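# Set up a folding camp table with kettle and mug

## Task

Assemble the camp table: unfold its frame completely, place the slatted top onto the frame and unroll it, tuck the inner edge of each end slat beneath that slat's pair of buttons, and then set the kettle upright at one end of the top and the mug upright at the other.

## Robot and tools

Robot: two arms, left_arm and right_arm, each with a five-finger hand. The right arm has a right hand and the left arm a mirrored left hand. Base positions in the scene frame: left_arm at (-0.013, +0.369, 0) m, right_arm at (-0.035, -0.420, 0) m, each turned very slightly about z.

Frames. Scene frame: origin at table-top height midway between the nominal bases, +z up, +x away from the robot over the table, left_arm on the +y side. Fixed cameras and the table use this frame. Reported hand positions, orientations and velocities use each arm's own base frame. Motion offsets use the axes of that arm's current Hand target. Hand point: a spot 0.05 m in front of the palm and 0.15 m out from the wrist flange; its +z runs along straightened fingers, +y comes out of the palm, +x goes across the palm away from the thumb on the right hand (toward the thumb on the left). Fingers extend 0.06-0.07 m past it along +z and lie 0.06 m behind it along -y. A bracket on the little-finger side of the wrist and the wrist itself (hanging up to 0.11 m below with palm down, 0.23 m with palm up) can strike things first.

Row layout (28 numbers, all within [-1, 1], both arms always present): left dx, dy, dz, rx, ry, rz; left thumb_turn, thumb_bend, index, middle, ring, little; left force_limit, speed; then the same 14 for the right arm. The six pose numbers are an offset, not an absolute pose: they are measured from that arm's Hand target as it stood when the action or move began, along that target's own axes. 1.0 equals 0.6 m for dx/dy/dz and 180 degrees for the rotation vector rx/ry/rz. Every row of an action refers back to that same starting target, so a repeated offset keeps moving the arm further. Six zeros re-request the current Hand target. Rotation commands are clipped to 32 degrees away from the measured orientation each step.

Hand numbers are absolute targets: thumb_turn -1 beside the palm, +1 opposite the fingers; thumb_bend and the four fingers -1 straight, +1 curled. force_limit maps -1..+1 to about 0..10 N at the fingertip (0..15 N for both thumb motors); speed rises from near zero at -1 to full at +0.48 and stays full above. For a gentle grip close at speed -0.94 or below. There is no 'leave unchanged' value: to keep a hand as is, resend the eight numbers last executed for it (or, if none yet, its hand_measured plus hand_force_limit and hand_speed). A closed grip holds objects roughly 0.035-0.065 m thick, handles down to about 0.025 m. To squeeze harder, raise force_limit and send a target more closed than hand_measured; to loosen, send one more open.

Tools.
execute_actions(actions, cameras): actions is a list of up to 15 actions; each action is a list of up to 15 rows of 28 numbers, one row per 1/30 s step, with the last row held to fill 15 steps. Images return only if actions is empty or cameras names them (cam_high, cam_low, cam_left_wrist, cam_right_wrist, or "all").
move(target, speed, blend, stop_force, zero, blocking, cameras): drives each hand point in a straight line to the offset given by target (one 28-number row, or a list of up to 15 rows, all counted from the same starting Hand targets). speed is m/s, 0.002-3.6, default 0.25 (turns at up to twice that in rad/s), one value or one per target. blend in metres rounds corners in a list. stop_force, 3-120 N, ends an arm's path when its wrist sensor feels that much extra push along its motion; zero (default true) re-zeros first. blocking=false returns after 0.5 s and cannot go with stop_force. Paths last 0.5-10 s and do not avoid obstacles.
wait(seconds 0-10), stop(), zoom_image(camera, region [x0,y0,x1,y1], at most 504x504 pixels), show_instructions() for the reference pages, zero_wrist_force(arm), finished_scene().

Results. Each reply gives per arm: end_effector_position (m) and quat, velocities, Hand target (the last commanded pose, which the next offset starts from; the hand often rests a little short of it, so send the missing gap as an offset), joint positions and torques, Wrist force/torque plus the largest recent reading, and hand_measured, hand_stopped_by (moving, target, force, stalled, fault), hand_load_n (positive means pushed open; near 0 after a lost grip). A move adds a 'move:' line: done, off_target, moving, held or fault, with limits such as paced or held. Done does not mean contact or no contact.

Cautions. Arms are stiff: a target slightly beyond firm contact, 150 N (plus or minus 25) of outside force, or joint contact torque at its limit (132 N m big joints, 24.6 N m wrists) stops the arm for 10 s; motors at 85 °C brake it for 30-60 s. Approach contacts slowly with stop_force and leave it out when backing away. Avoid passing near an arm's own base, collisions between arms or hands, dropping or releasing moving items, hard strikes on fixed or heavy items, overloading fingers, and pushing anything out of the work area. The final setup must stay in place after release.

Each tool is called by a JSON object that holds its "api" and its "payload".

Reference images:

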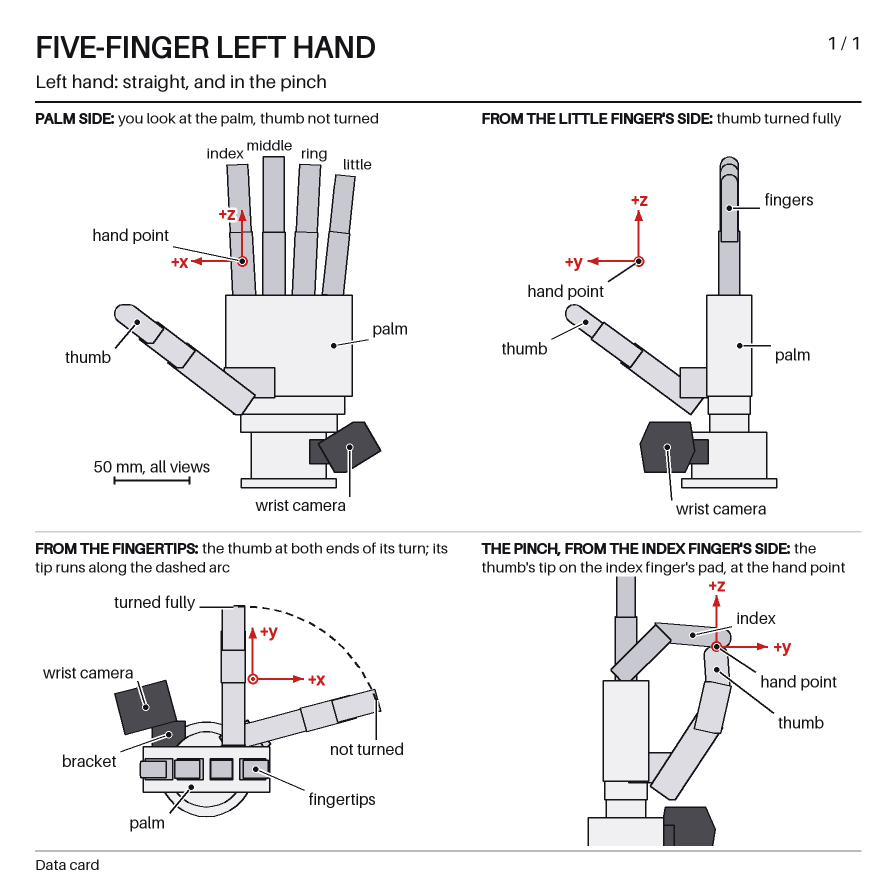

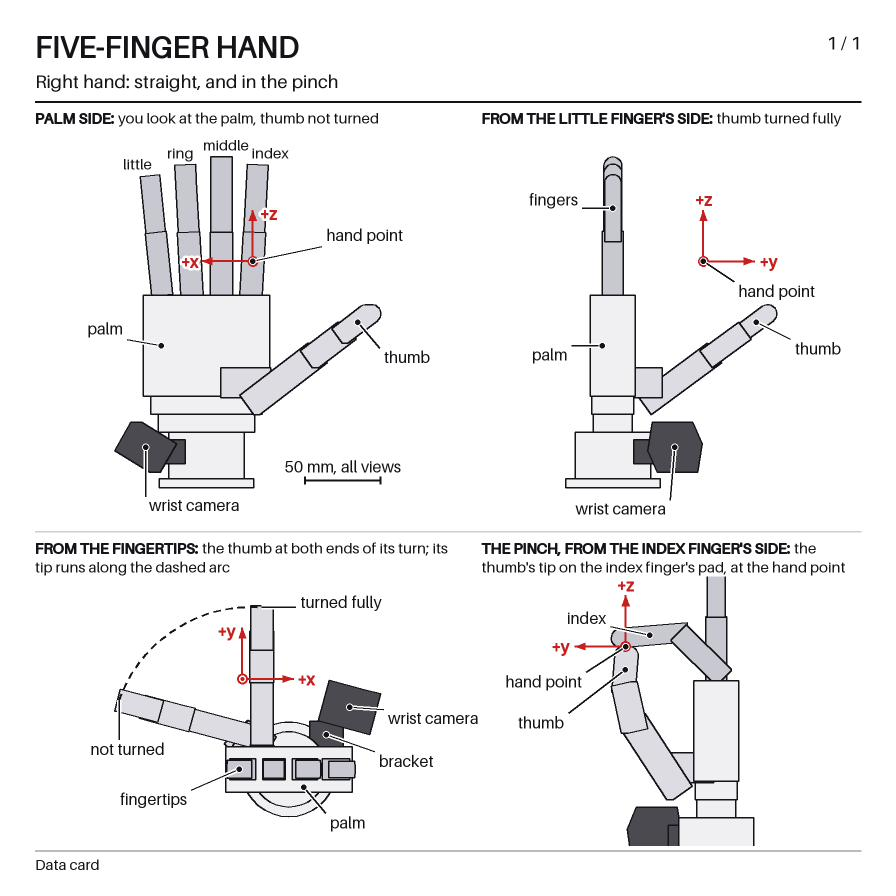

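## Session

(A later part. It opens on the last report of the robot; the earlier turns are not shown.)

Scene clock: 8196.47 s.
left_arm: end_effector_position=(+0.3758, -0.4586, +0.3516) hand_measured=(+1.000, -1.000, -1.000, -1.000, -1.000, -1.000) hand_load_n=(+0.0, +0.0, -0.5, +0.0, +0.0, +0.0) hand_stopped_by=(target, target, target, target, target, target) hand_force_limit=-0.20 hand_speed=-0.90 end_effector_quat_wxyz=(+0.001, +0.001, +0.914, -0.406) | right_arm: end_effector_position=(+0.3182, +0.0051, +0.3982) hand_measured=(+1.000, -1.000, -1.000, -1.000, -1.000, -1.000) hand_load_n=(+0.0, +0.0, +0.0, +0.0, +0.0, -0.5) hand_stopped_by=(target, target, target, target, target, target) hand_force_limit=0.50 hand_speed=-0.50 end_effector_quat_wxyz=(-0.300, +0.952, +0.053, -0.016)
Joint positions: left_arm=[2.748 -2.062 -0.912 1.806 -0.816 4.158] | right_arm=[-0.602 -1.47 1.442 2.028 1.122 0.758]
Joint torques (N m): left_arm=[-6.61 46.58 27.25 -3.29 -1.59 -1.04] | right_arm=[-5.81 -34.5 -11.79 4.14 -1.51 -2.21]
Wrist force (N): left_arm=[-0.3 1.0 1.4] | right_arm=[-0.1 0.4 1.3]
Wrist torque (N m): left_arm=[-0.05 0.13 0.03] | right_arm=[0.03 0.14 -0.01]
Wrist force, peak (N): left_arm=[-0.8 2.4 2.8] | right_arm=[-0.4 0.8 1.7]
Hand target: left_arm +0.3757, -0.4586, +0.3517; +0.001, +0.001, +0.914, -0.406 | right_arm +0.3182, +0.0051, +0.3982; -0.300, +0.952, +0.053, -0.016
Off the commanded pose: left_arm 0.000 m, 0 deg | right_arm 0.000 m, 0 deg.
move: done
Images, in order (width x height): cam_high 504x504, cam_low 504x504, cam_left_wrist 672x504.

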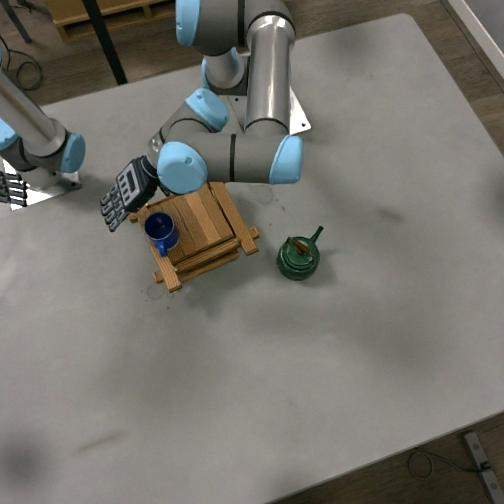

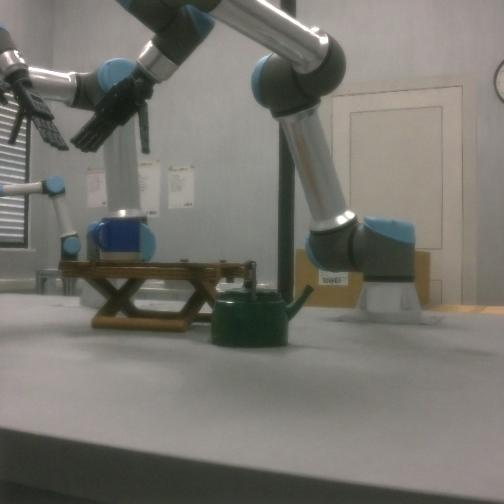

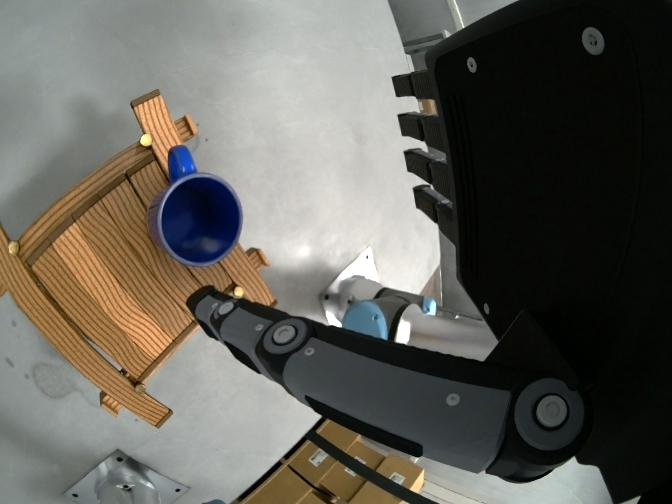

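{"api": "move", "payload": {"target": [-0.2608,0.5158,-0.3197,0,-0.1459,-0.1314,1,-1,-0.4,-0.4,-1,-1,-0.2,0, 0,0,0,0,0,0,1,-1,-1,-1,-1,-1,0.5,-0.5], "speed": 0.25, "cameras": ["cam_left_wrist","cam_low","cam_high"]}}

{"api": "zoom_image", "payload": {"camera": "cam_high", "region": [230, 150, 380, 300]}}

{"api": "zoom_image", "payload": {"camera": "cam_low", "region": [180, 150, 360, 350]}}

{"api": "zoom_image", "payload": {"camera": "cam_high", "region": [110, 170, 270, 300]}}

Scene clock: 8338.40 s.
left_arm: end_effector_position=(+0.5326, -0.1090, +0.2507) hand_measured=(+1.000, -1.000, -0.400, -0.400, -1.000, -1.000) hand_load_n=(+0.0, +0.0, +0.0, +0.0, +0.0, +0.0) hand_stopped_by=(target, target, target, target, target, target) hand_force_limit=-0.20 hand_speed=0.00 end_effector_quat_wxyz=(+0.124, -0.277, +0.871, -0.388) | right_arm: end_effector_position=(+0.3182, +0.0051, +0.3982) hand_measured=(+1.000, -1.000, -1.000, -1.000, -1.000, -1.000) hand_load_n=(+0.0, +0.0, +0.0, +0.0, +0.0, +0.0) hand_stopped_by=(target, target, target, target, target, target) hand_force_limit=0.50 hand_speed=-0.50 end_effector_quat_wxyz=(-0.300, +0.952, +0.053, -0.016)
Joint positions: left_arm=[3.485 -1.965 -1.339 2.026 -0.773 4.316] | right_arm=[-0.602 -1.47 1.442 2.028 1.122 0.758]
Joint torques (N m): left_arm=[3.24 42.49 9.12 -3.52 2.84 -1.25] | right_arm=[-5.83 -34.67 -11.16 4.19 -1.69 -2.39]
Wrist force (N): left_arm=[-0.8 0.8 1.4] | right_arm=[-0.2 0.6 1.4]
Wrist torque (N m): left_arm=[-0.09 0.26 0.12] | right_arm=[0.05 0.16 -0.01]
Wrist force, peak (N): left_arm=[-2.2 2.2 0.9] | right_arm=[0.0 0.5 1.9]
Hand target: left_arm +0.5326, -0.1090, +0.2507; +0.124, -0.277, +0.871, -0.388 | right_arm +0.3182, +0.0051, +0.3982; -0.300, +0.952, +0.053, -0.016
Off the commanded pose: left_arm 0.000 m, 0 deg | right_arm 0.000 m, 0 deg.
move: done
Images, in order (width x height): cam_high 504x504, cam_low 504x504, cam_left_wrist 672x504.

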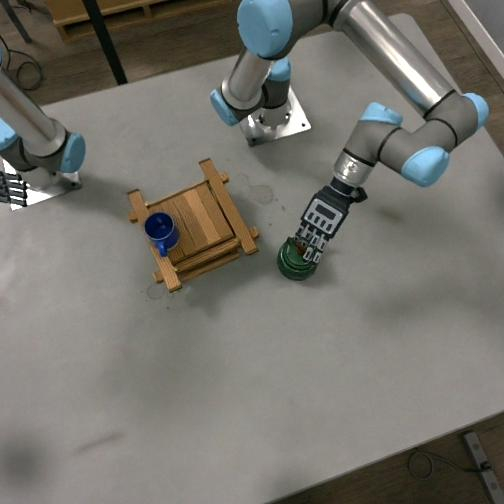

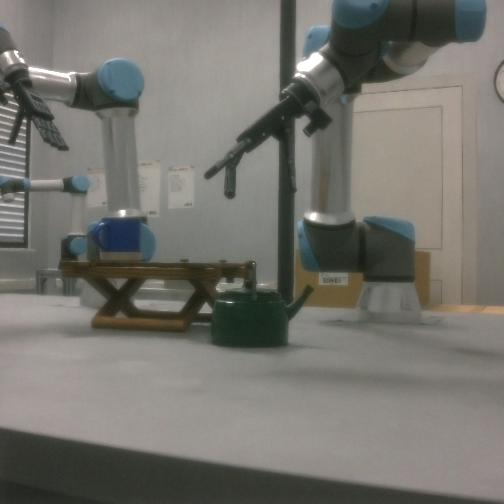

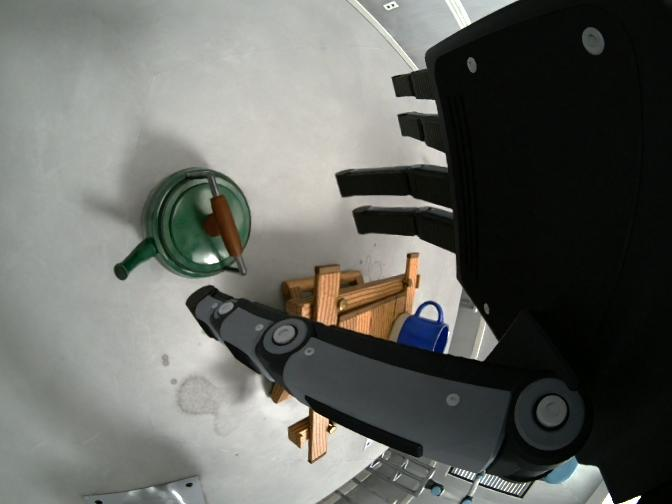

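Scaled by 3.360 from the camera's 504x504 image, which has a finer 720x720 frame.

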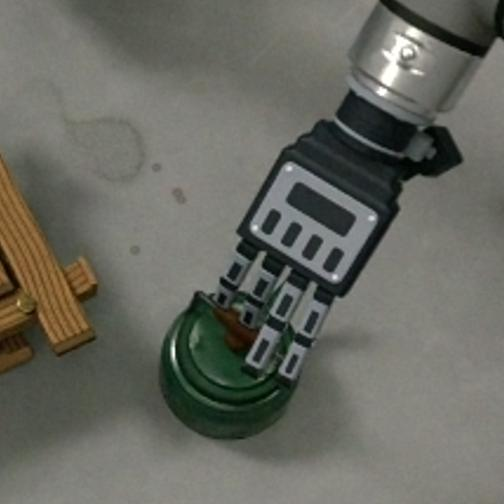

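Scaled by 2.520 from the camera's 504x504 image, which has a finer 720x720 frame.

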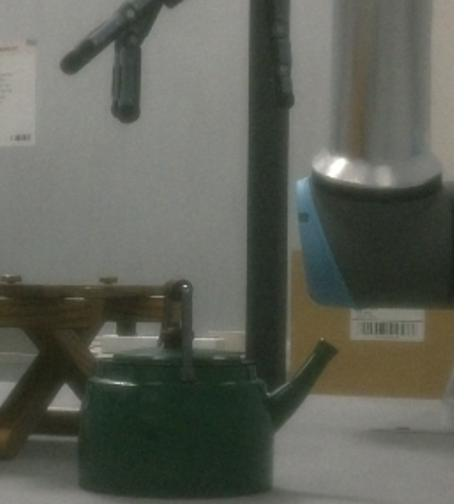

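Scaled by 3.150 from the camera's 504x504 image, which has a finer 720x720 frame.

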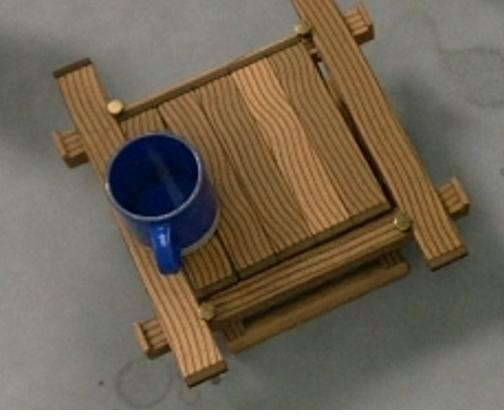

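{"api": "move", "payload": {"target": [[0.0078,0.1012,0.1117,0,0,0,1,-1,-0.4,-0.4,-1,-1,-0.2,0, 0,0,0,0,0,0,1,-1,-1,-1,-1,-1,0.5,-0.5],[0.0078,0.1627,0.1672,0,0,0,1,-1,-0.4,-0.4,-1,-1,-0.2,0, 0,0,0,0,0,0,1,-1,-1,-1,-1,-1,0.5,-0.5]], "speed": [0.15,0.05], "stop_force": 4, "cameras": ["cam_left_wrist","cam_low","cam_high"]}}

{"api": "zoom_image", "payload": {"camera": "cam_high", "region": [250, 180, 350, 290]}}

{"api": "zoom_image", "payload": {"camera": "cam_low", "region": [180, 220, 330, 360]}}

{"api": "zoom_image", "payload": {"camera": "cam_left_wrist", "region": [50, 50, 500, 450]}}

Scene clock: 8377.00 s.
left_arm: end_effector_position=(+0.5344, -0.1191, +0.1110) hand_measured=(+1.000, -1.000, -0.400, -0.400, -1.000, -1.000) hand_load_n=(+0.0, +0.0, +0.0, +0.0, +0.0, +0.0) hand_stopped_by=(target, target, target, target, target, target) hand_force_limit=-0.20 hand_speed=0.00 end_effector_quat_wxyz=(+0.124, -0.277, +0.871, -0.388) | right_arm: end_effector_position=(+0.3182, +0.0051, +0.3982) hand_measured=(+1.000, -1.000, -1.000, -1.000, -1.000, -1.000) hand_load_n=(+0.0, +0.0, +0.0, +0.0, +0.0, +0.0) hand_stopped_by=(target, target, target, target, target, target) hand_force_limit=0.50 hand_speed=-0.50 end_effector_quat_wxyz=(-0.300, +0.952, +0.053, -0.016)
Joint positions: left_arm=[3.463 -2.07 -1.553 2.367 -0.78 4.286] | right_arm=[-0.602 -1.47 1.442 2.028 1.122 0.758]
Joint torques (N m): left_arm=[-1.46 44.51 27.3 -3.19 1.68 -1.33] | right_arm=[-5.1 -34.59 -12.24 4.04 -1.77 -2.27]
Wrist force (N): left_arm=[-0.8 1.1 1.5] | right_arm=[-0.2 0.6 1.5]
Wrist torque (N m): left_arm=[-0.05 0.26 0.14] | right_arm=[0.04 0.15 -0.01]
Wrist force, peak (N): left_arm=[-0.8 1.9 2.2] | right_arm=[-0.5 0.8 1.8]
Hand target: left_arm +0.5344, -0.1191, +0.1110; +0.124, -0.277, +0.871, -0.388 | right_arm +0.3182, +0.0051, +0.3982; -0.300, +0.952, +0.053, -0.016
Off the commanded pose: left_arm 0.000 m, 0 deg | right_arm 0.000 m, 0 deg.
move: done
Images, in order (width x height): cam_high 504x504, cam_low 504x504, cam_left_wrist 672x504.

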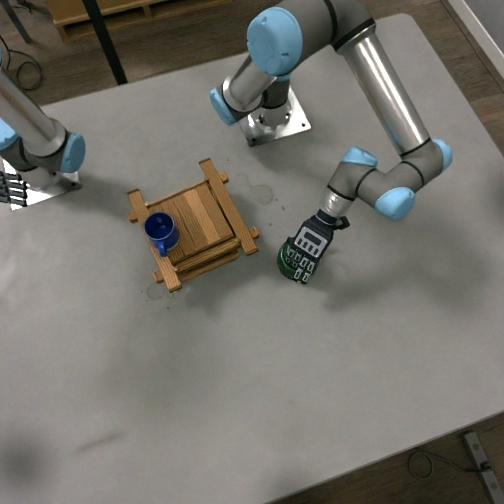

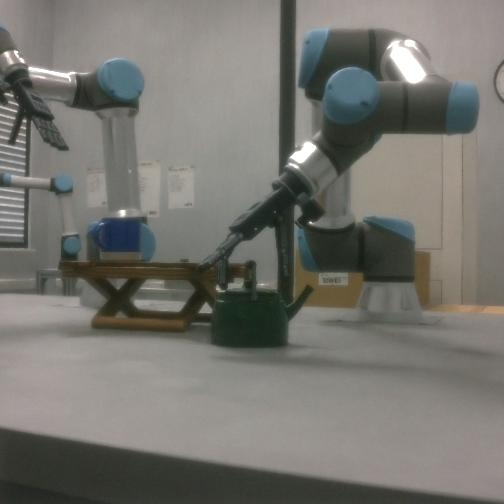

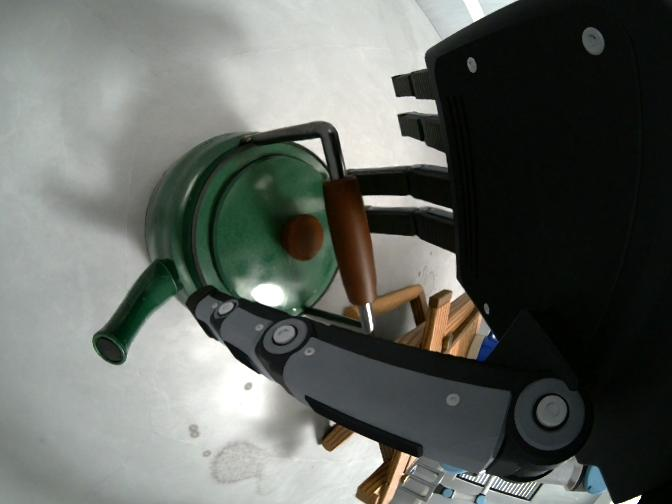

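Scaled by 4.582 from the camera's 504x504 image, which has a finer 720x720 frame.

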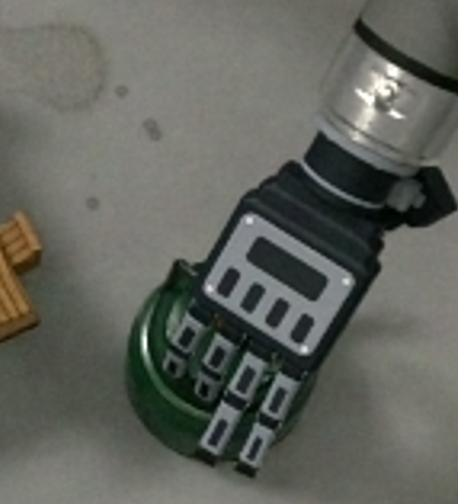

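Scaled by 3.360 from the camera's 504x504 image, which has a finer 720x720 frame.

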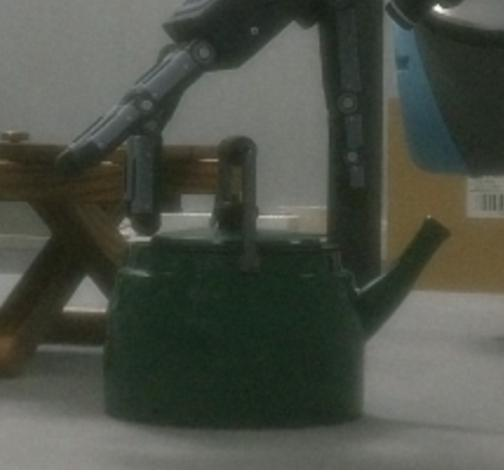

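Scaled by 1.120 from the camera's 672x504 image, which has a finer 960x720 frame.

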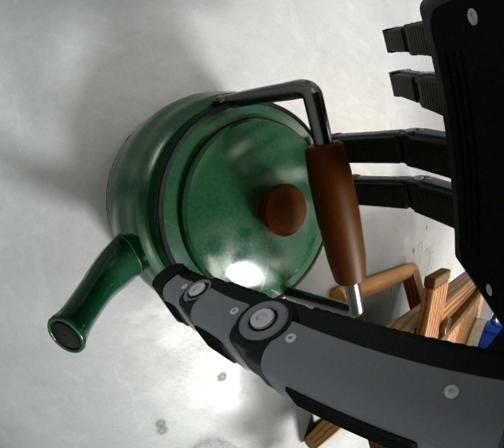

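{"api": "move", "payload": {"target": [0,-0.0067,0.0074,0,0,0,1,-1,-0.4,-0.4,-1,-1,-0.2,0, 0,0,0,0,0,0,1,-1,-1,-1,-1,-1,0.5,-0.5], "speed": 0.05}}

{"api": "move", "payload": {"target": [0,0,0,0,0,0,1,0.2,0.3,0.3,-1,-1,-0.6,-0.9, 0,0,0,0,0,0,1,-1,-1,-1,-1,-1,0.5,-0.5], "cameras": ["cam_left_wrist","cam_low","cam_high"]}}

{"api": "zoom_image", "payload": {"camera": "cam_high", "region": [250, 180, 350, 290]}}

{"api": "zoom_image", "payload": {"camera": "cam_low", "region": [180, 220, 330, 360]}}

{"api": "zoom_image", "payload": {"camera": "cam_left_wrist", "region": [150, 100, 500, 400]}}

Scene clock: 8420.10 s.
left_arm: end_effector_position=(+0.5379, -0.1240, +0.1111) hand_measured=(+1.000, -1.000, -0.400, -0.400, -1.000, -1.000) hand_load_n=(+0.0, +0.0, +0.0, +0.0, +0.0, +0.0) hand_stopped_by=(target, target, target, target, target, target) hand_force_limit=-0.20 hand_speed=0.00 end_effector_quat_wxyz=(+0.124, -0.277, +0.871, -0.388) | right_arm: end_effector_position=(+0.3182, +0.0051, +0.3982) hand_measured=(+1.000, -1.000, -1.000, -1.000, -1.000, -1.000) hand_load_n=(+0.0, +0.0, +0.0, +0.0, +0.0, +0.0) hand_stopped_by=(target, target, target, target, target, target) hand_force_limit=0.50 hand_speed=-0.50 end_effector_quat_wxyz=(-0.300, +0.952, +0.053, -0.016)
Joint positions: left_arm=[3.45 -2.075 -1.542 2.373 -0.784 4.269] | right_arm=[-0.602 -1.47 1.442 2.028 1.122 0.758]
Joint torques (N m): left_arm=[3.3 30.06 14.1 -1.33 -0.87 1.02] | right_arm=[-5.36 -34.33 -11.69 4.1 -1.6 -2.17]
Wrist force (N): left_arm=[-0.5 0.9 1.6] | right_arm=[-0.1 0.5 1.5]
Wrist torque (N m): left_arm=[-0.08 0.22 0.17] | right_arm=[0.03 0.14 -0.01]
Wrist force, peak (N): left_arm=[-0.7 1.3 1.7] | right_arm=[0.0 0.7 1.8]
Hand target: left_arm +0.5379, -0.1240, +0.1111; +0.124, -0.277, +0.871, -0.388 | right_arm +0.3182, +0.0051, +0.3982; -0.300, +0.952, +0.053, -0.016
Off the commanded pose: left_arm 0.000 m, 0 deg | right_arm 0.000 m, 0 deg.
move: done

Scene clock: 8424.87 s.
left_arm: end_effector_position=(+0.5379, -0.1240, +0.1111) hand_measured=(+1.000, -0.348, +0.300, +0.300, -1.000, -1.000) hand_load_n=(+0.5, +3.0, +0.0, +0.0, +0.0, +0.0) hand_stopped_by=(target, force, target, target, target, target) hand_force_limit=-0.60 hand_speed=-0.90 end_effector_quat_wxyz=(+0.124, -0.277, +0.871, -0.388) | right_arm: end_effector_position=(+0.3182, +0.0051, +0.3982) hand_measured=(+1.000, -1.000, -1.000, -1.000, -1.000, -1.000) hand_load_n=(+0.5, +0.0, +0.0, -0.5, +0.0, +0.0) hand_stopped_by=(target, target, target, target, target, target) hand_force_limit=0.50 hand_speed=-0.50 end_effector_quat_wxyz=(-0.300, +0.952, +0.053, -0.016)
Joint positions: left_arm=[3.45 -2.075 -1.542 2.373 -0.784 4.269] | right_arm=[-0.602 -1.47 1.442 2.028 1.122 0.758]
Joint torques (N m): left_arm=[2.7 43 13.26 -2.69 1.77 1.35] | right_arm=[-6.1 -34.05 -11.4 3.83 -1.69 -2]
Wrist force (N): left_arm=[-0.6 2.2 2.4] | right_arm=[-0.2 0.5 1.7]
Wrist torque (N m): left_arm=[0.10 0.21 0.16] | right_arm=[0.02 0.15 -0.02]
Wrist force, peak (N): left_arm=[-0.9 2.7 2.5] | right_arm=[-0.2 0.6 1.8]
Hand target: left_arm +0.5379, -0.1240, +0.1111; +0.124, -0.277, +0.871, -0.388 | right_arm +0.3182, +0.0051, +0.3982; -0.300, +0.952, +0.053, -0.016
Off the commanded pose: left_arm 0.000 m, 0 deg | right_arm 0.000 m, 0 deg.
move: done
Images, in order (width x height): cam_high 504x504, cam_low 504x504, cam_left_wrist 672x504.

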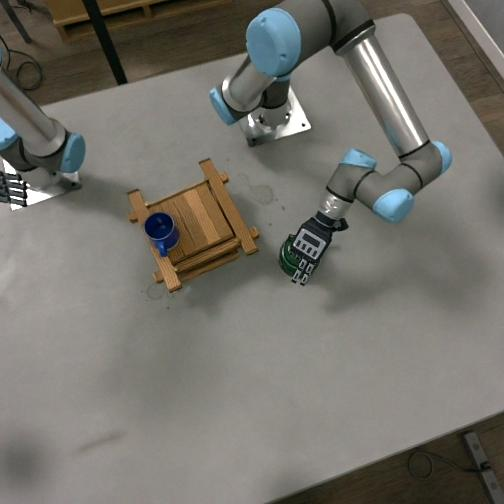

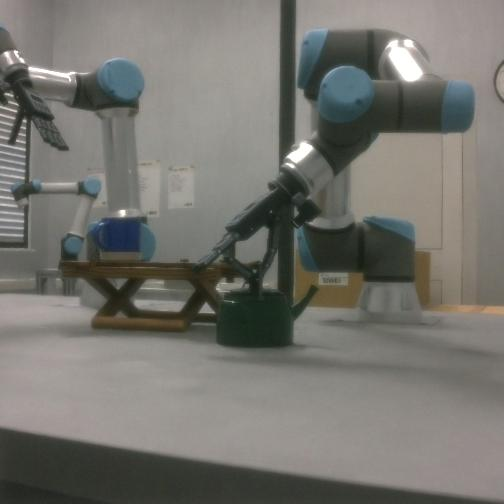

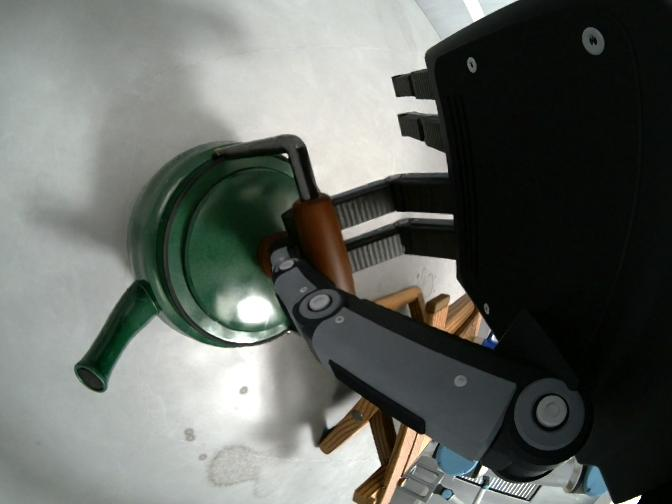

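Scaled by 4.582 from the camera's 504x504 image, which has a finer 720x720 frame.

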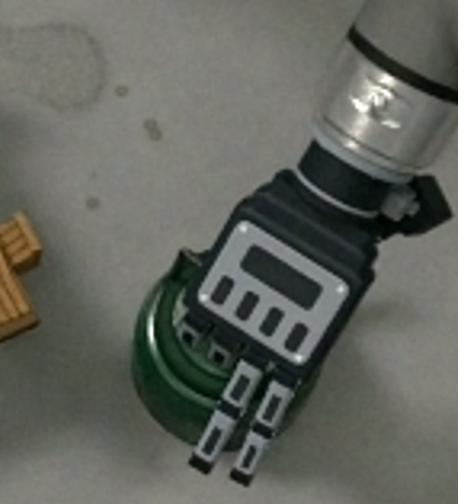

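Scaled by 3.360 from the camera's 504x504 image, which has a finer 720x720 frame.

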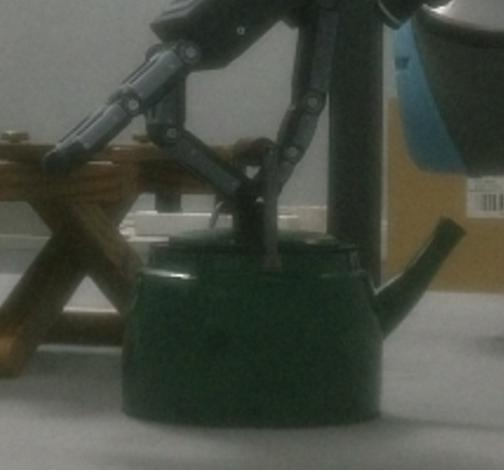

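Scaled by 1.440 from the camera's 672x504 image, which has a finer 960x720 frame.

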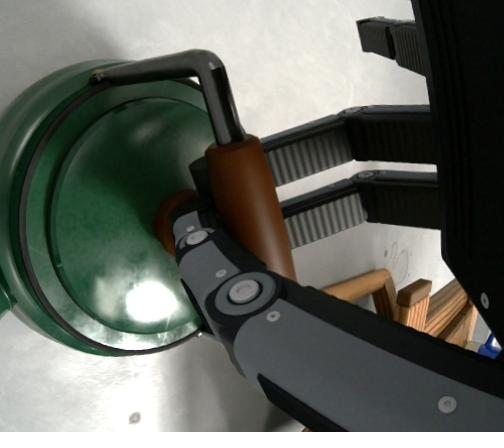

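{"api": "move", "payload": {"target": [0,0,0,0,0,0,1,0.3,0.3,0.3,-1,-1,-0.2,-0.9, 0,0,0,0,0,0,1,-1,-1,-1,-1,-1,0.5,-0.5]}}

{"api": "move", "payload": {"target": [0,-0.0186,-0.0167,0,0,0,1,0.3,0.3,0.3,-1,-1,-0.2,-0.9, 0,0,0,0,0,0,1,-1,-1,-1,-1,-1,0.5,-0.5], "speed": 0.02, "cameras": ["cam_left_wrist","cam_low","cam_high"]}}

{"api": "zoom_image", "payload": {"camera": "cam_low", "region": [180, 220, 330, 360]}}

{"api": "zoom_image", "payload": {"camera": "cam_left_wrist", "region": [150, 100, 500, 400]}}

Scene clock: 8466.27 s.
left_arm: end_effector_position=(+0.5379, -0.1240, +0.1111) hand_measured=(+1.000, -0.320, +0.300, +0.300, -1.000, -1.000) hand_load_n=(+1.5, +6.5, +0.0, -0.5, +0.0, +0.0) hand_stopped_by=(target, force, target, target, target, target) hand_force_limit=-0.20 hand_speed=-0.90 end_effector_quat_wxyz=(+0.124, -0.277, +0.871, -0.388) | right_arm: end_effector_position=(+0.3182, +0.0051, +0.3982) hand_measured=(+1.000, -1.000, -1.000, -1.000, -1.000, -1.000) hand_load_n=(+0.0, +0.0, +0.0, +0.0, +0.0, +0.0) hand_stopped_by=(target, target, target, target, target, target) hand_force_limit=0.50 hand_speed=-0.50 end_effector_quat_wxyz=(-0.300, +0.952, +0.053, -0.016)
Joint positions: left_arm=[3.45 -2.075 -1.542 2.373 -0.784 4.269] | right_arm=[-0.602 -1.47 1.442 2.028 1.122 0.758]
Joint torques (N m): left_arm=[-0.9 40.65 16.85 -2 1.81 1.11] | right_arm=[-5.72 -34.61 -11.83 3.88 -1.67 -2.06]
Wrist force (N): left_arm=[-0.4 3.2 3.0] | right_arm=[-0.1 0.3 1.5]
Wrist torque (N m): left_arm=[0.18 0.22 0.16] | right_arm=[0.00 0.14 -0.01]
Wrist force, peak (N): left_arm=[-0.6 2.9 3.3] | right_arm=[0.1 0.7 1.7]
Hand target: left_arm +0.5379, -0.1240, +0.1111; +0.124, -0.277, +0.871, -0.388 | right_arm +0.3182, +0.0051, +0.3982; -0.300, +0.952, +0.053, -0.016
Off the commanded pose: left_arm 0.000 m, 0 deg | right_arm 0.000 m, 0 deg.
move: done

Scene clock: 8467.27 s.
left_arm: end_effector_position=(+0.5379, -0.1240, +0.1262) hand_measured=(+1.000, -0.320, +0.300, +0.300, -1.000, -1.000) hand_load_n=(+0.5, +4.0, +1.0, +2.0, +0.0, +0.0) hand_stopped_by=(target, force, target, target, target, target) hand_force_limit=-0.20 hand_speed=-0.90 end_effector_quat_wxyz=(+0.124, -0.277, +0.871, -0.388) | right_arm: end_effector_position=(+0.3182, +0.0051, +0.3982) hand_measured=(+1.000, -1.000, -1.000, -1.000, -1.000, -1.000) hand_load_n=(+0.0, +0.0, +0.0, +0.0, +0.0, +0.0) hand_stopped_by=(target, target, target, target, target, target) hand_force_limit=0.50 hand_speed=-0.50 end_effector_quat_wxyz=(-0.300, +0.952, +0.053, -0.016)
Joint positions: left_arm=[3.45 -2.059 -1.524 2.339 -0.784 4.269] | right_arm=[-0.602 -1.47 1.442 2.028 1.122 0.758]
Joint torques (N m): left_arm=[-2.26 30.87 14.85 -0.27 1.15 -1.06] | right_arm=[-5.08 -33.86 -11.49 3.88 -1.56 -2.2]
Wrist force (N): left_arm=[-0.7 4.0 4.0] | right_arm=[-0.2 0.8 1.4]
Wrist torque (N m): left_arm=[0.01 0.26 0.12] | right_arm=[0.08 0.16 0.00]
Wrist force, peak (N): left_arm=[-0.7 4.3 4.5] | right_arm=[-0.2 0.6 1.7]
Hand target: left_arm +0.5378, -0.1240, +0.1261; +0.124, -0.277, +0.871, -0.388 | right_arm +0.3182, +0.0051, +0.3982; -0.300, +0.952, +0.053, -0.016
Off the commanded pose: left_arm 0.000 m, 0 deg | right_arm 0.000 m, 0 deg.
move: done
Images, in order (width x height): cam_high 504x504, cam_low 504x504, cam_left_wrist 672x504.

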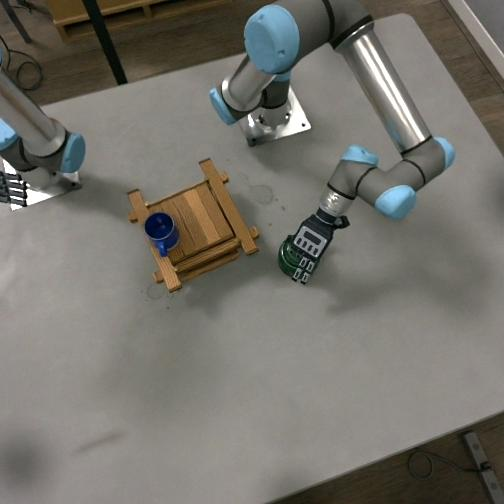

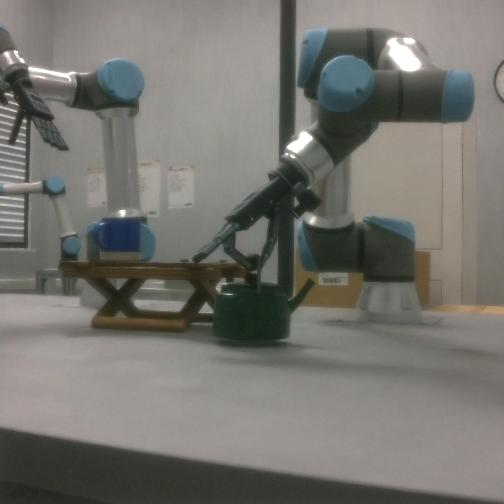

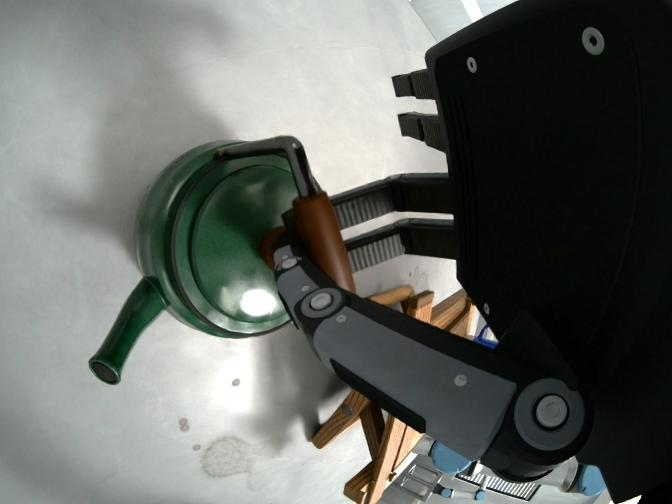

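Scaled by 3.360 from the camera's 504x504 image, which has a finer 720x720 frame.

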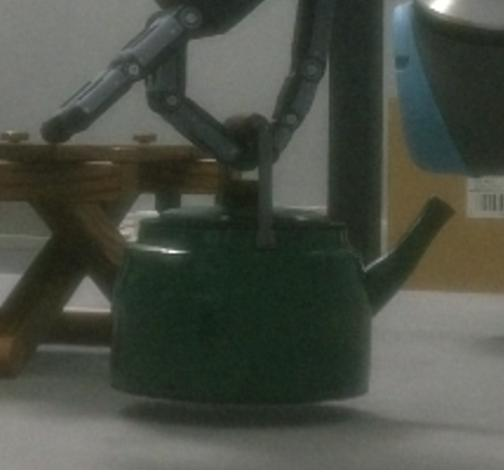

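Scaled by 1.440 from the camera's 672x504 image, which has a finer 960x720 frame.

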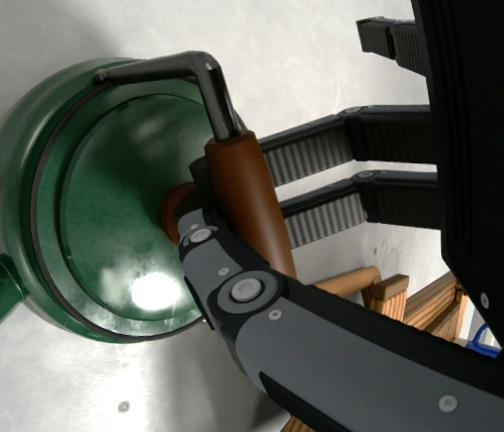

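{"api": "move", "payload": {"target": [[0,-0.2353,-0.2118,0,0,0,1,0.3,0.3,0.3,-1,-1,-0.2,-0.9, 0,0,0,0,0,0,1,-1,-1,-1,-1,-1,0.5,-0.5],[0.4222,-0.2982,-0.142,0,0,0,1,0.3,0.3,0.3,-1,-1,-0.2,-0.9, 0,0,0,0,0,0,1,-1,-1,-1,-1,-1,0.5,-0.5]], "speed": 0.1, "blend": [0.02,0], "cameras": ["cam_left_wrist","cam_low","cam_high"]}}

{"api": "zoom_image", "payload": {"camera": "cam_high", "region": [110, 140, 290, 300]}}

{"api": "zoom_image", "payload": {"camera": "cam_low", "region": [50, 130, 290, 320]}}

Scene clock: 8494.33 s.
left_arm: end_effector_position=(+0.3633, -0.3166, +0.3155) hand_measured=(+1.000, -0.320, +0.300, +0.300, -1.000, -1.000) hand_load_n=(+0.5, +3.5, +2.0, +1.5, +0.0, +0.0) hand_stopped_by=(target, force, target, target, target, target) hand_force_limit=-0.20 hand_speed=-0.90 end_effector_quat_wxyz=(+0.124, -0.277, +0.871, -0.387) | right_arm: end_effector_position=(+0.3182, +0.0051, +0.3982) hand_measured=(+1.000, -1.000, -1.000, -1.000, -1.000, -1.000) hand_load_n=(+0.0, +0.0, +0.0, +0.0, +0.0, +0.0) hand_stopped_by=(target, target, target, target, target, target) hand_force_limit=0.50 hand_speed=-0.50 end_effector_quat_wxyz=(-0.300, +0.952, +0.053, -0.016)
Joint positions: left_arm=[2.994 -1.603 -1.535 2.224 -1.005 3.752] | right_arm=[-0.602 -1.47 1.442 2.028 1.122 0.758]
Joint torques (N m): left_arm=[-0.81 9.72 32.48 -2.76 2.92 0.32] | right_arm=[-5.48 -33.51 -12.02 3.84 -1.74 -2.11]
Wrist force (N): left_arm=[-0.7 4.0 4.3] | right_arm=[-0.1 0.7 1.7]
Wrist torque (N m): left_arm=[0.01 0.24 -0.02] | right_arm=[0.05 0.14 0.00]
Wrist force, peak (N): left_arm=[-0.7 5.6 5.6] | right_arm=[-0.4 0.7 1.8]
Hand target: left_arm +0.3633, -0.3166, +0.3155; +0.124, -0.277, +0.871, -0.388 | right_arm +0.3182, +0.0051, +0.3982; -0.300, +0.952, +0.053, -0.016
Off the commanded pose: left_arm 0.000 m, 0 deg | right_arm 0.000 m, 0 deg.
move: done
Images, in order (width x height): cam_high 504x504, cam_low 504x504, cam_left_wrist 672x504.

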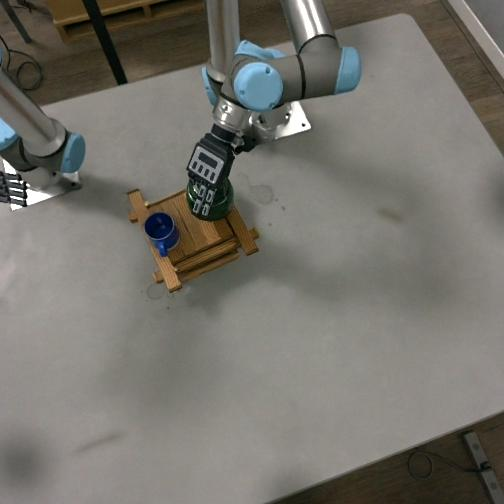

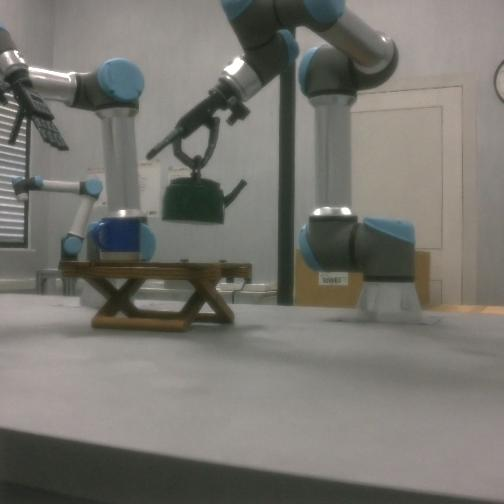

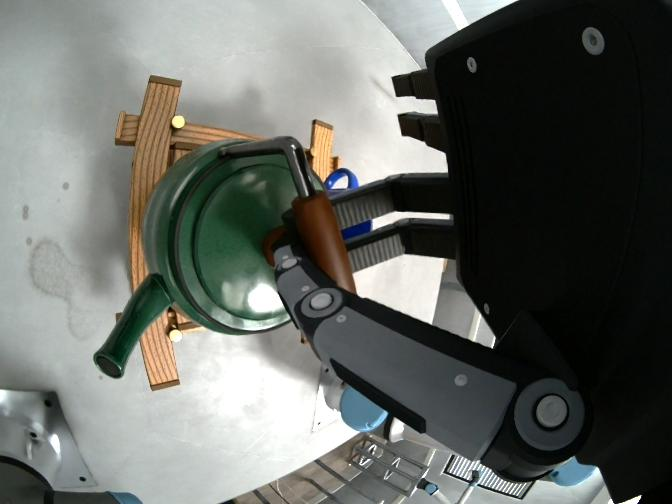

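Scaled by 2.800 from the camera's 504x504 image, which has a finer 720x720 frame.

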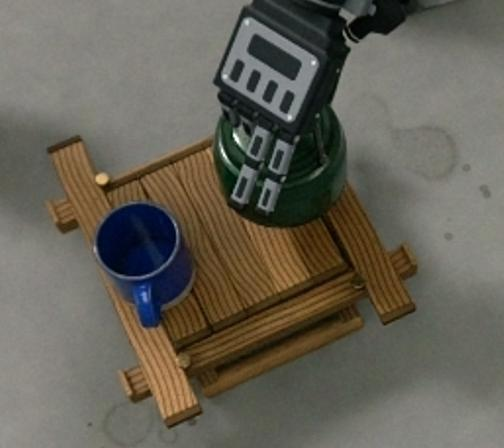

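Scaled by 2.100 from the camera's 504x504 image, which has a finer 720x720 frame.

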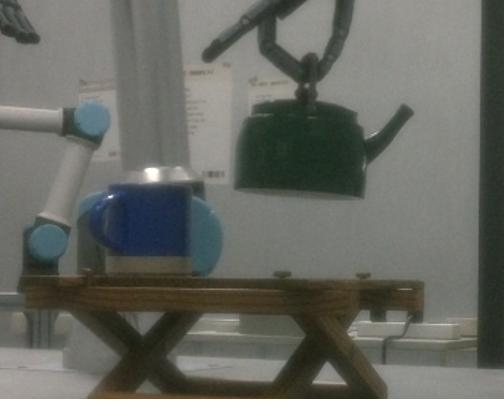

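{"api": "move", "payload": {"target": [[-0.01,0.0153,-0.0172,0,0,0,1,0.3,0.3,0.3,-1,-1,-0.2,-0.9, 0,0,0,0,0,0,1,-1,-1,-1,-1,-1,0.5,-0.5],[-0.01,0.0817,0.0425,0,0,0,1,0.3,0.3,0.3,-1,-1,-0.2,-0.9, 0,0,0,0,0,0,1,-1,-1,-1,-1,-1,0.5,-0.5],[-0.01,0.1077,0.0658,0,0,0,1,0.3,0.3,0.3,-1,-1,-0.2,-0.9, 0,0,0,0,0,0,1,-1,-1,-1,-1,-1,0.5,-0.5]], "speed": [0.06,0.06,0.01], "stop_force": 3, "cameras": ["cam_left_wrist","cam_low","cam_high"]}}

{"api": "zoom_image", "payload": {"camera": "cam_high", "region": [110, 140, 290, 300]}}

{"api": "zoom_image", "payload": {"camera": "cam_low", "region": [50, 160, 290, 320]}}

Scene clock: 8535.47 s.
left_arm: end_effector_position=(+0.3604, -0.3017, +0.2411) hand_measured=(+1.000, -0.320, +0.300, +0.300, -1.000, -1.000) hand_load_n=(+1.0, +3.0, +2.0, +2.0, +0.0, +0.0) hand_stopped_by=(target, force, target, target, target, target) hand_force_limit=-0.20 hand_speed=-0.90 end_effector_quat_wxyz=(+0.124, -0.277, +0.871, -0.388) | right_arm: end_effector_position=(+0.3182, +0.0051, +0.3982) hand_measured=(+1.000, -1.000, -1.000, -1.000, -1.000, -1.000) hand_load_n=(+0.0, +0.0, +0.0, +0.0, +0.0, +0.0) hand_stopped_by=(target, target, target, target, target, target) hand_force_limit=0.50 hand_speed=-0.50 end_effector_quat_wxyz=(-0.300, +0.952, +0.053, -0.016)
Joint positions: left_arm=[3.038 -1.598 -1.736 2.397 -0.979 3.794] | right_arm=[-0.602 -1.47 1.442 2.028 1.122 0.758]
Joint torques (N m): left_arm=[5.76 22.08 31.83 -3.08 2.58 0.92] | right_arm=[-5.67 -32.78 -11.29 3.83 -1.87 -2.02]
Wrist force (N): left_arm=[-1.0 3.7 4.1] | right_arm=[-0.2 0.6 1.6]
Wrist torque (N m): left_arm=[0.02 0.29 0.11] | right_arm=[0.03 0.15 -0.01]
Wrist force, peak (N): left_arm=[-0.7 4.6 5.0] | right_arm=[-0.2 0.8 1.8]
Hand target: left_arm +0.3604, -0.3017, +0.2411; +0.124, -0.277, +0.871, -0.388 | right_arm +0.3182, +0.0051, +0.3982; -0.300, +0.952, +0.053, -0.016
Off the commanded pose: left_arm 0.000 m, 0 deg | right_arm 0.000 m, 0 deg.
move: done
Images, in order (width x height): cam_high 504x504, cam_low 504x504, cam_left_wrist 672x504.

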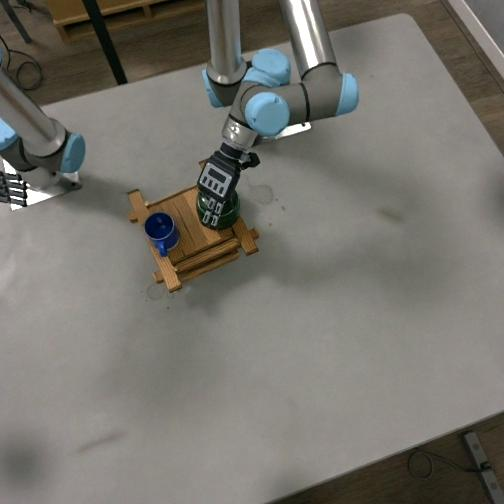

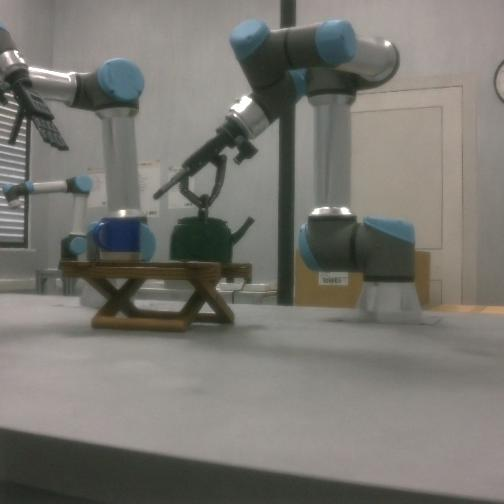

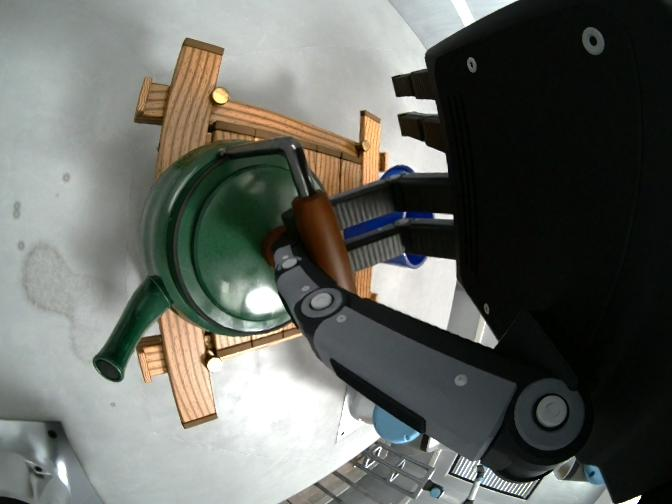

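Scaled by 2.800 from the camera's 504x504 image, which has a finer 720x720 frame.

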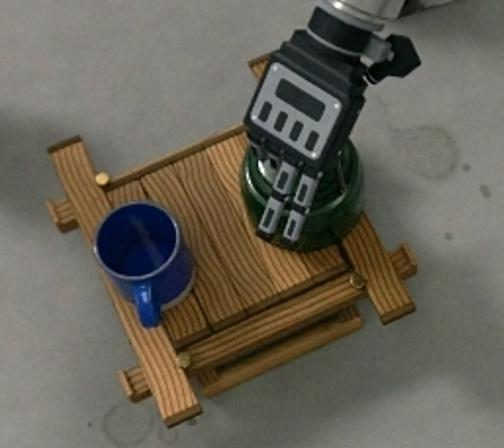

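Scaled by 2.100 from the camera's 504x504 image, which has a finer 720x720 frame.

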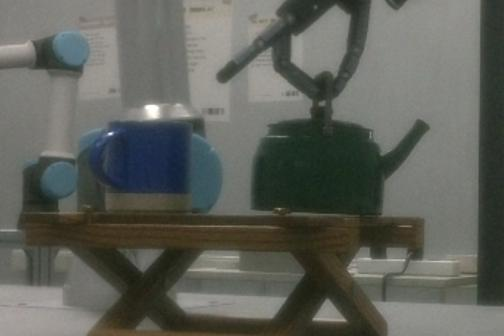

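{"api": "move", "payload": {"target": [0,0.0149,0.0134,0,0,0,1,0.3,0.3,0.3,-1,-1,-0.2,-0.9, 0,0,0,0,0,0,1,-1,-1,-1,-1,-1,0.5,-0.5], "speed": 0.008, "stop_force": 3, "cameras": ["cam_low","cam_high"]}}

{"api": "zoom_image", "payload": {"camera": "cam_low", "region": [150, 190, 270, 290]}}

Scene clock: 8544.60 s.
left_arm: end_effector_position=(+0.3604, -0.3017, +0.2386) hand_measured=(+1.000, -0.320, +0.300, +0.300, -1.000, -1.000) hand_load_n=(+0.5, +3.0, +1.5, +1.5, +0.0, +0.0) hand_stopped_by=(target, force, target, target, target, target) hand_force_limit=-0.20 hand_speed=-0.90 end_effector_quat_wxyz=(+0.124, -0.277, +0.871, -0.388) | right_arm: end_effector_position=(+0.3182, +0.0051, +0.3982) hand_measured=(+1.000, -1.000, -1.000, -1.000, -1.000, -1.000) hand_load_n=(+0.0, +0.0, -0.5, +0.0, +0.0, +0.0) hand_stopped_by=(target, target, target, target, target, target) hand_force_limit=0.50 hand_speed=-0.50 end_effector_quat_wxyz=(-0.300, +0.952, +0.053, -0.016)
Joint positions: left_arm=[3.038 -1.6 -1.741 2.403 -0.979 3.794] | right_arm=[-0.602 -1.47 1.442 2.028 1.122 0.758]
Joint torques (N m): left_arm=[6.22 30.04 31.22 -2.92 2.57 -0.12] | right_arm=[-4.92 -33.09 -12.35 3.83 -1.58 -1.77]
Wrist force (N): left_arm=[-1.0 3.5 3.7] | right_arm=[-0.1 0.5 1.6]
Wrist torque (N m): left_arm=[-0.01 0.30 0.12] | right_arm=[0.02 0.13 0.00]
Wrist force, peak (N): left_arm=[-0.9 4.0 4.2] | right_arm=[0.0 0.6 1.9]
Hand target: left_arm +0.3604, -0.3017, +0.2386; +0.124, -0.277, +0.871, -0.388 (not the last commanded pose) | right_arm +0.3182, +0.0051, +0.3982; -0.300, +0.952, +0.053, -0.016
Off the commanded pose: left_arm 0.010 m, 0 deg | right_arm 0.000 m, 0 deg.
move: contact (left_arm)
Images, in order (width x height): cam_high 504x504, cam_low 504x504.

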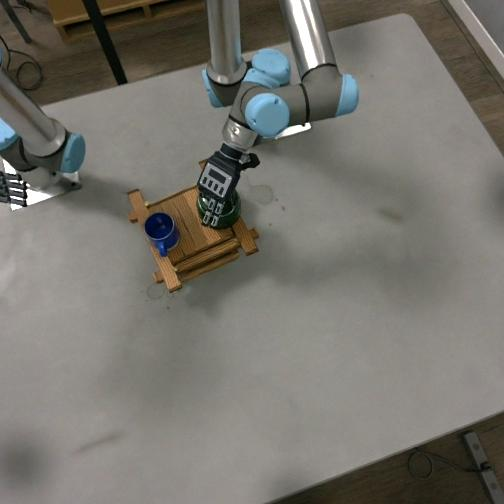

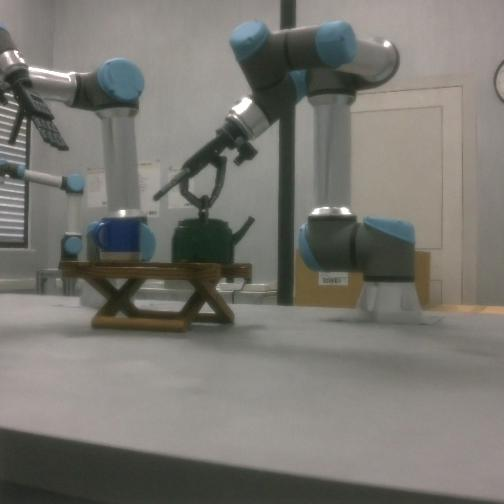

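Scaled by 4.200 from the camera's 504x504 image, which has a finer 720x720 frame.

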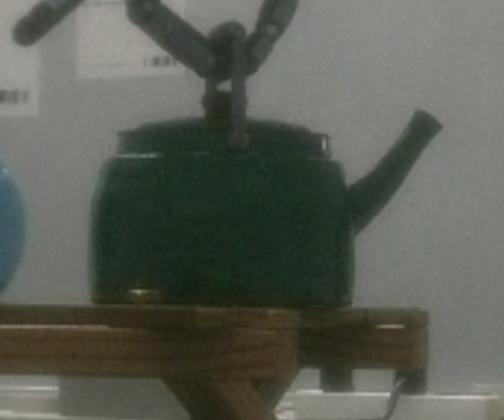

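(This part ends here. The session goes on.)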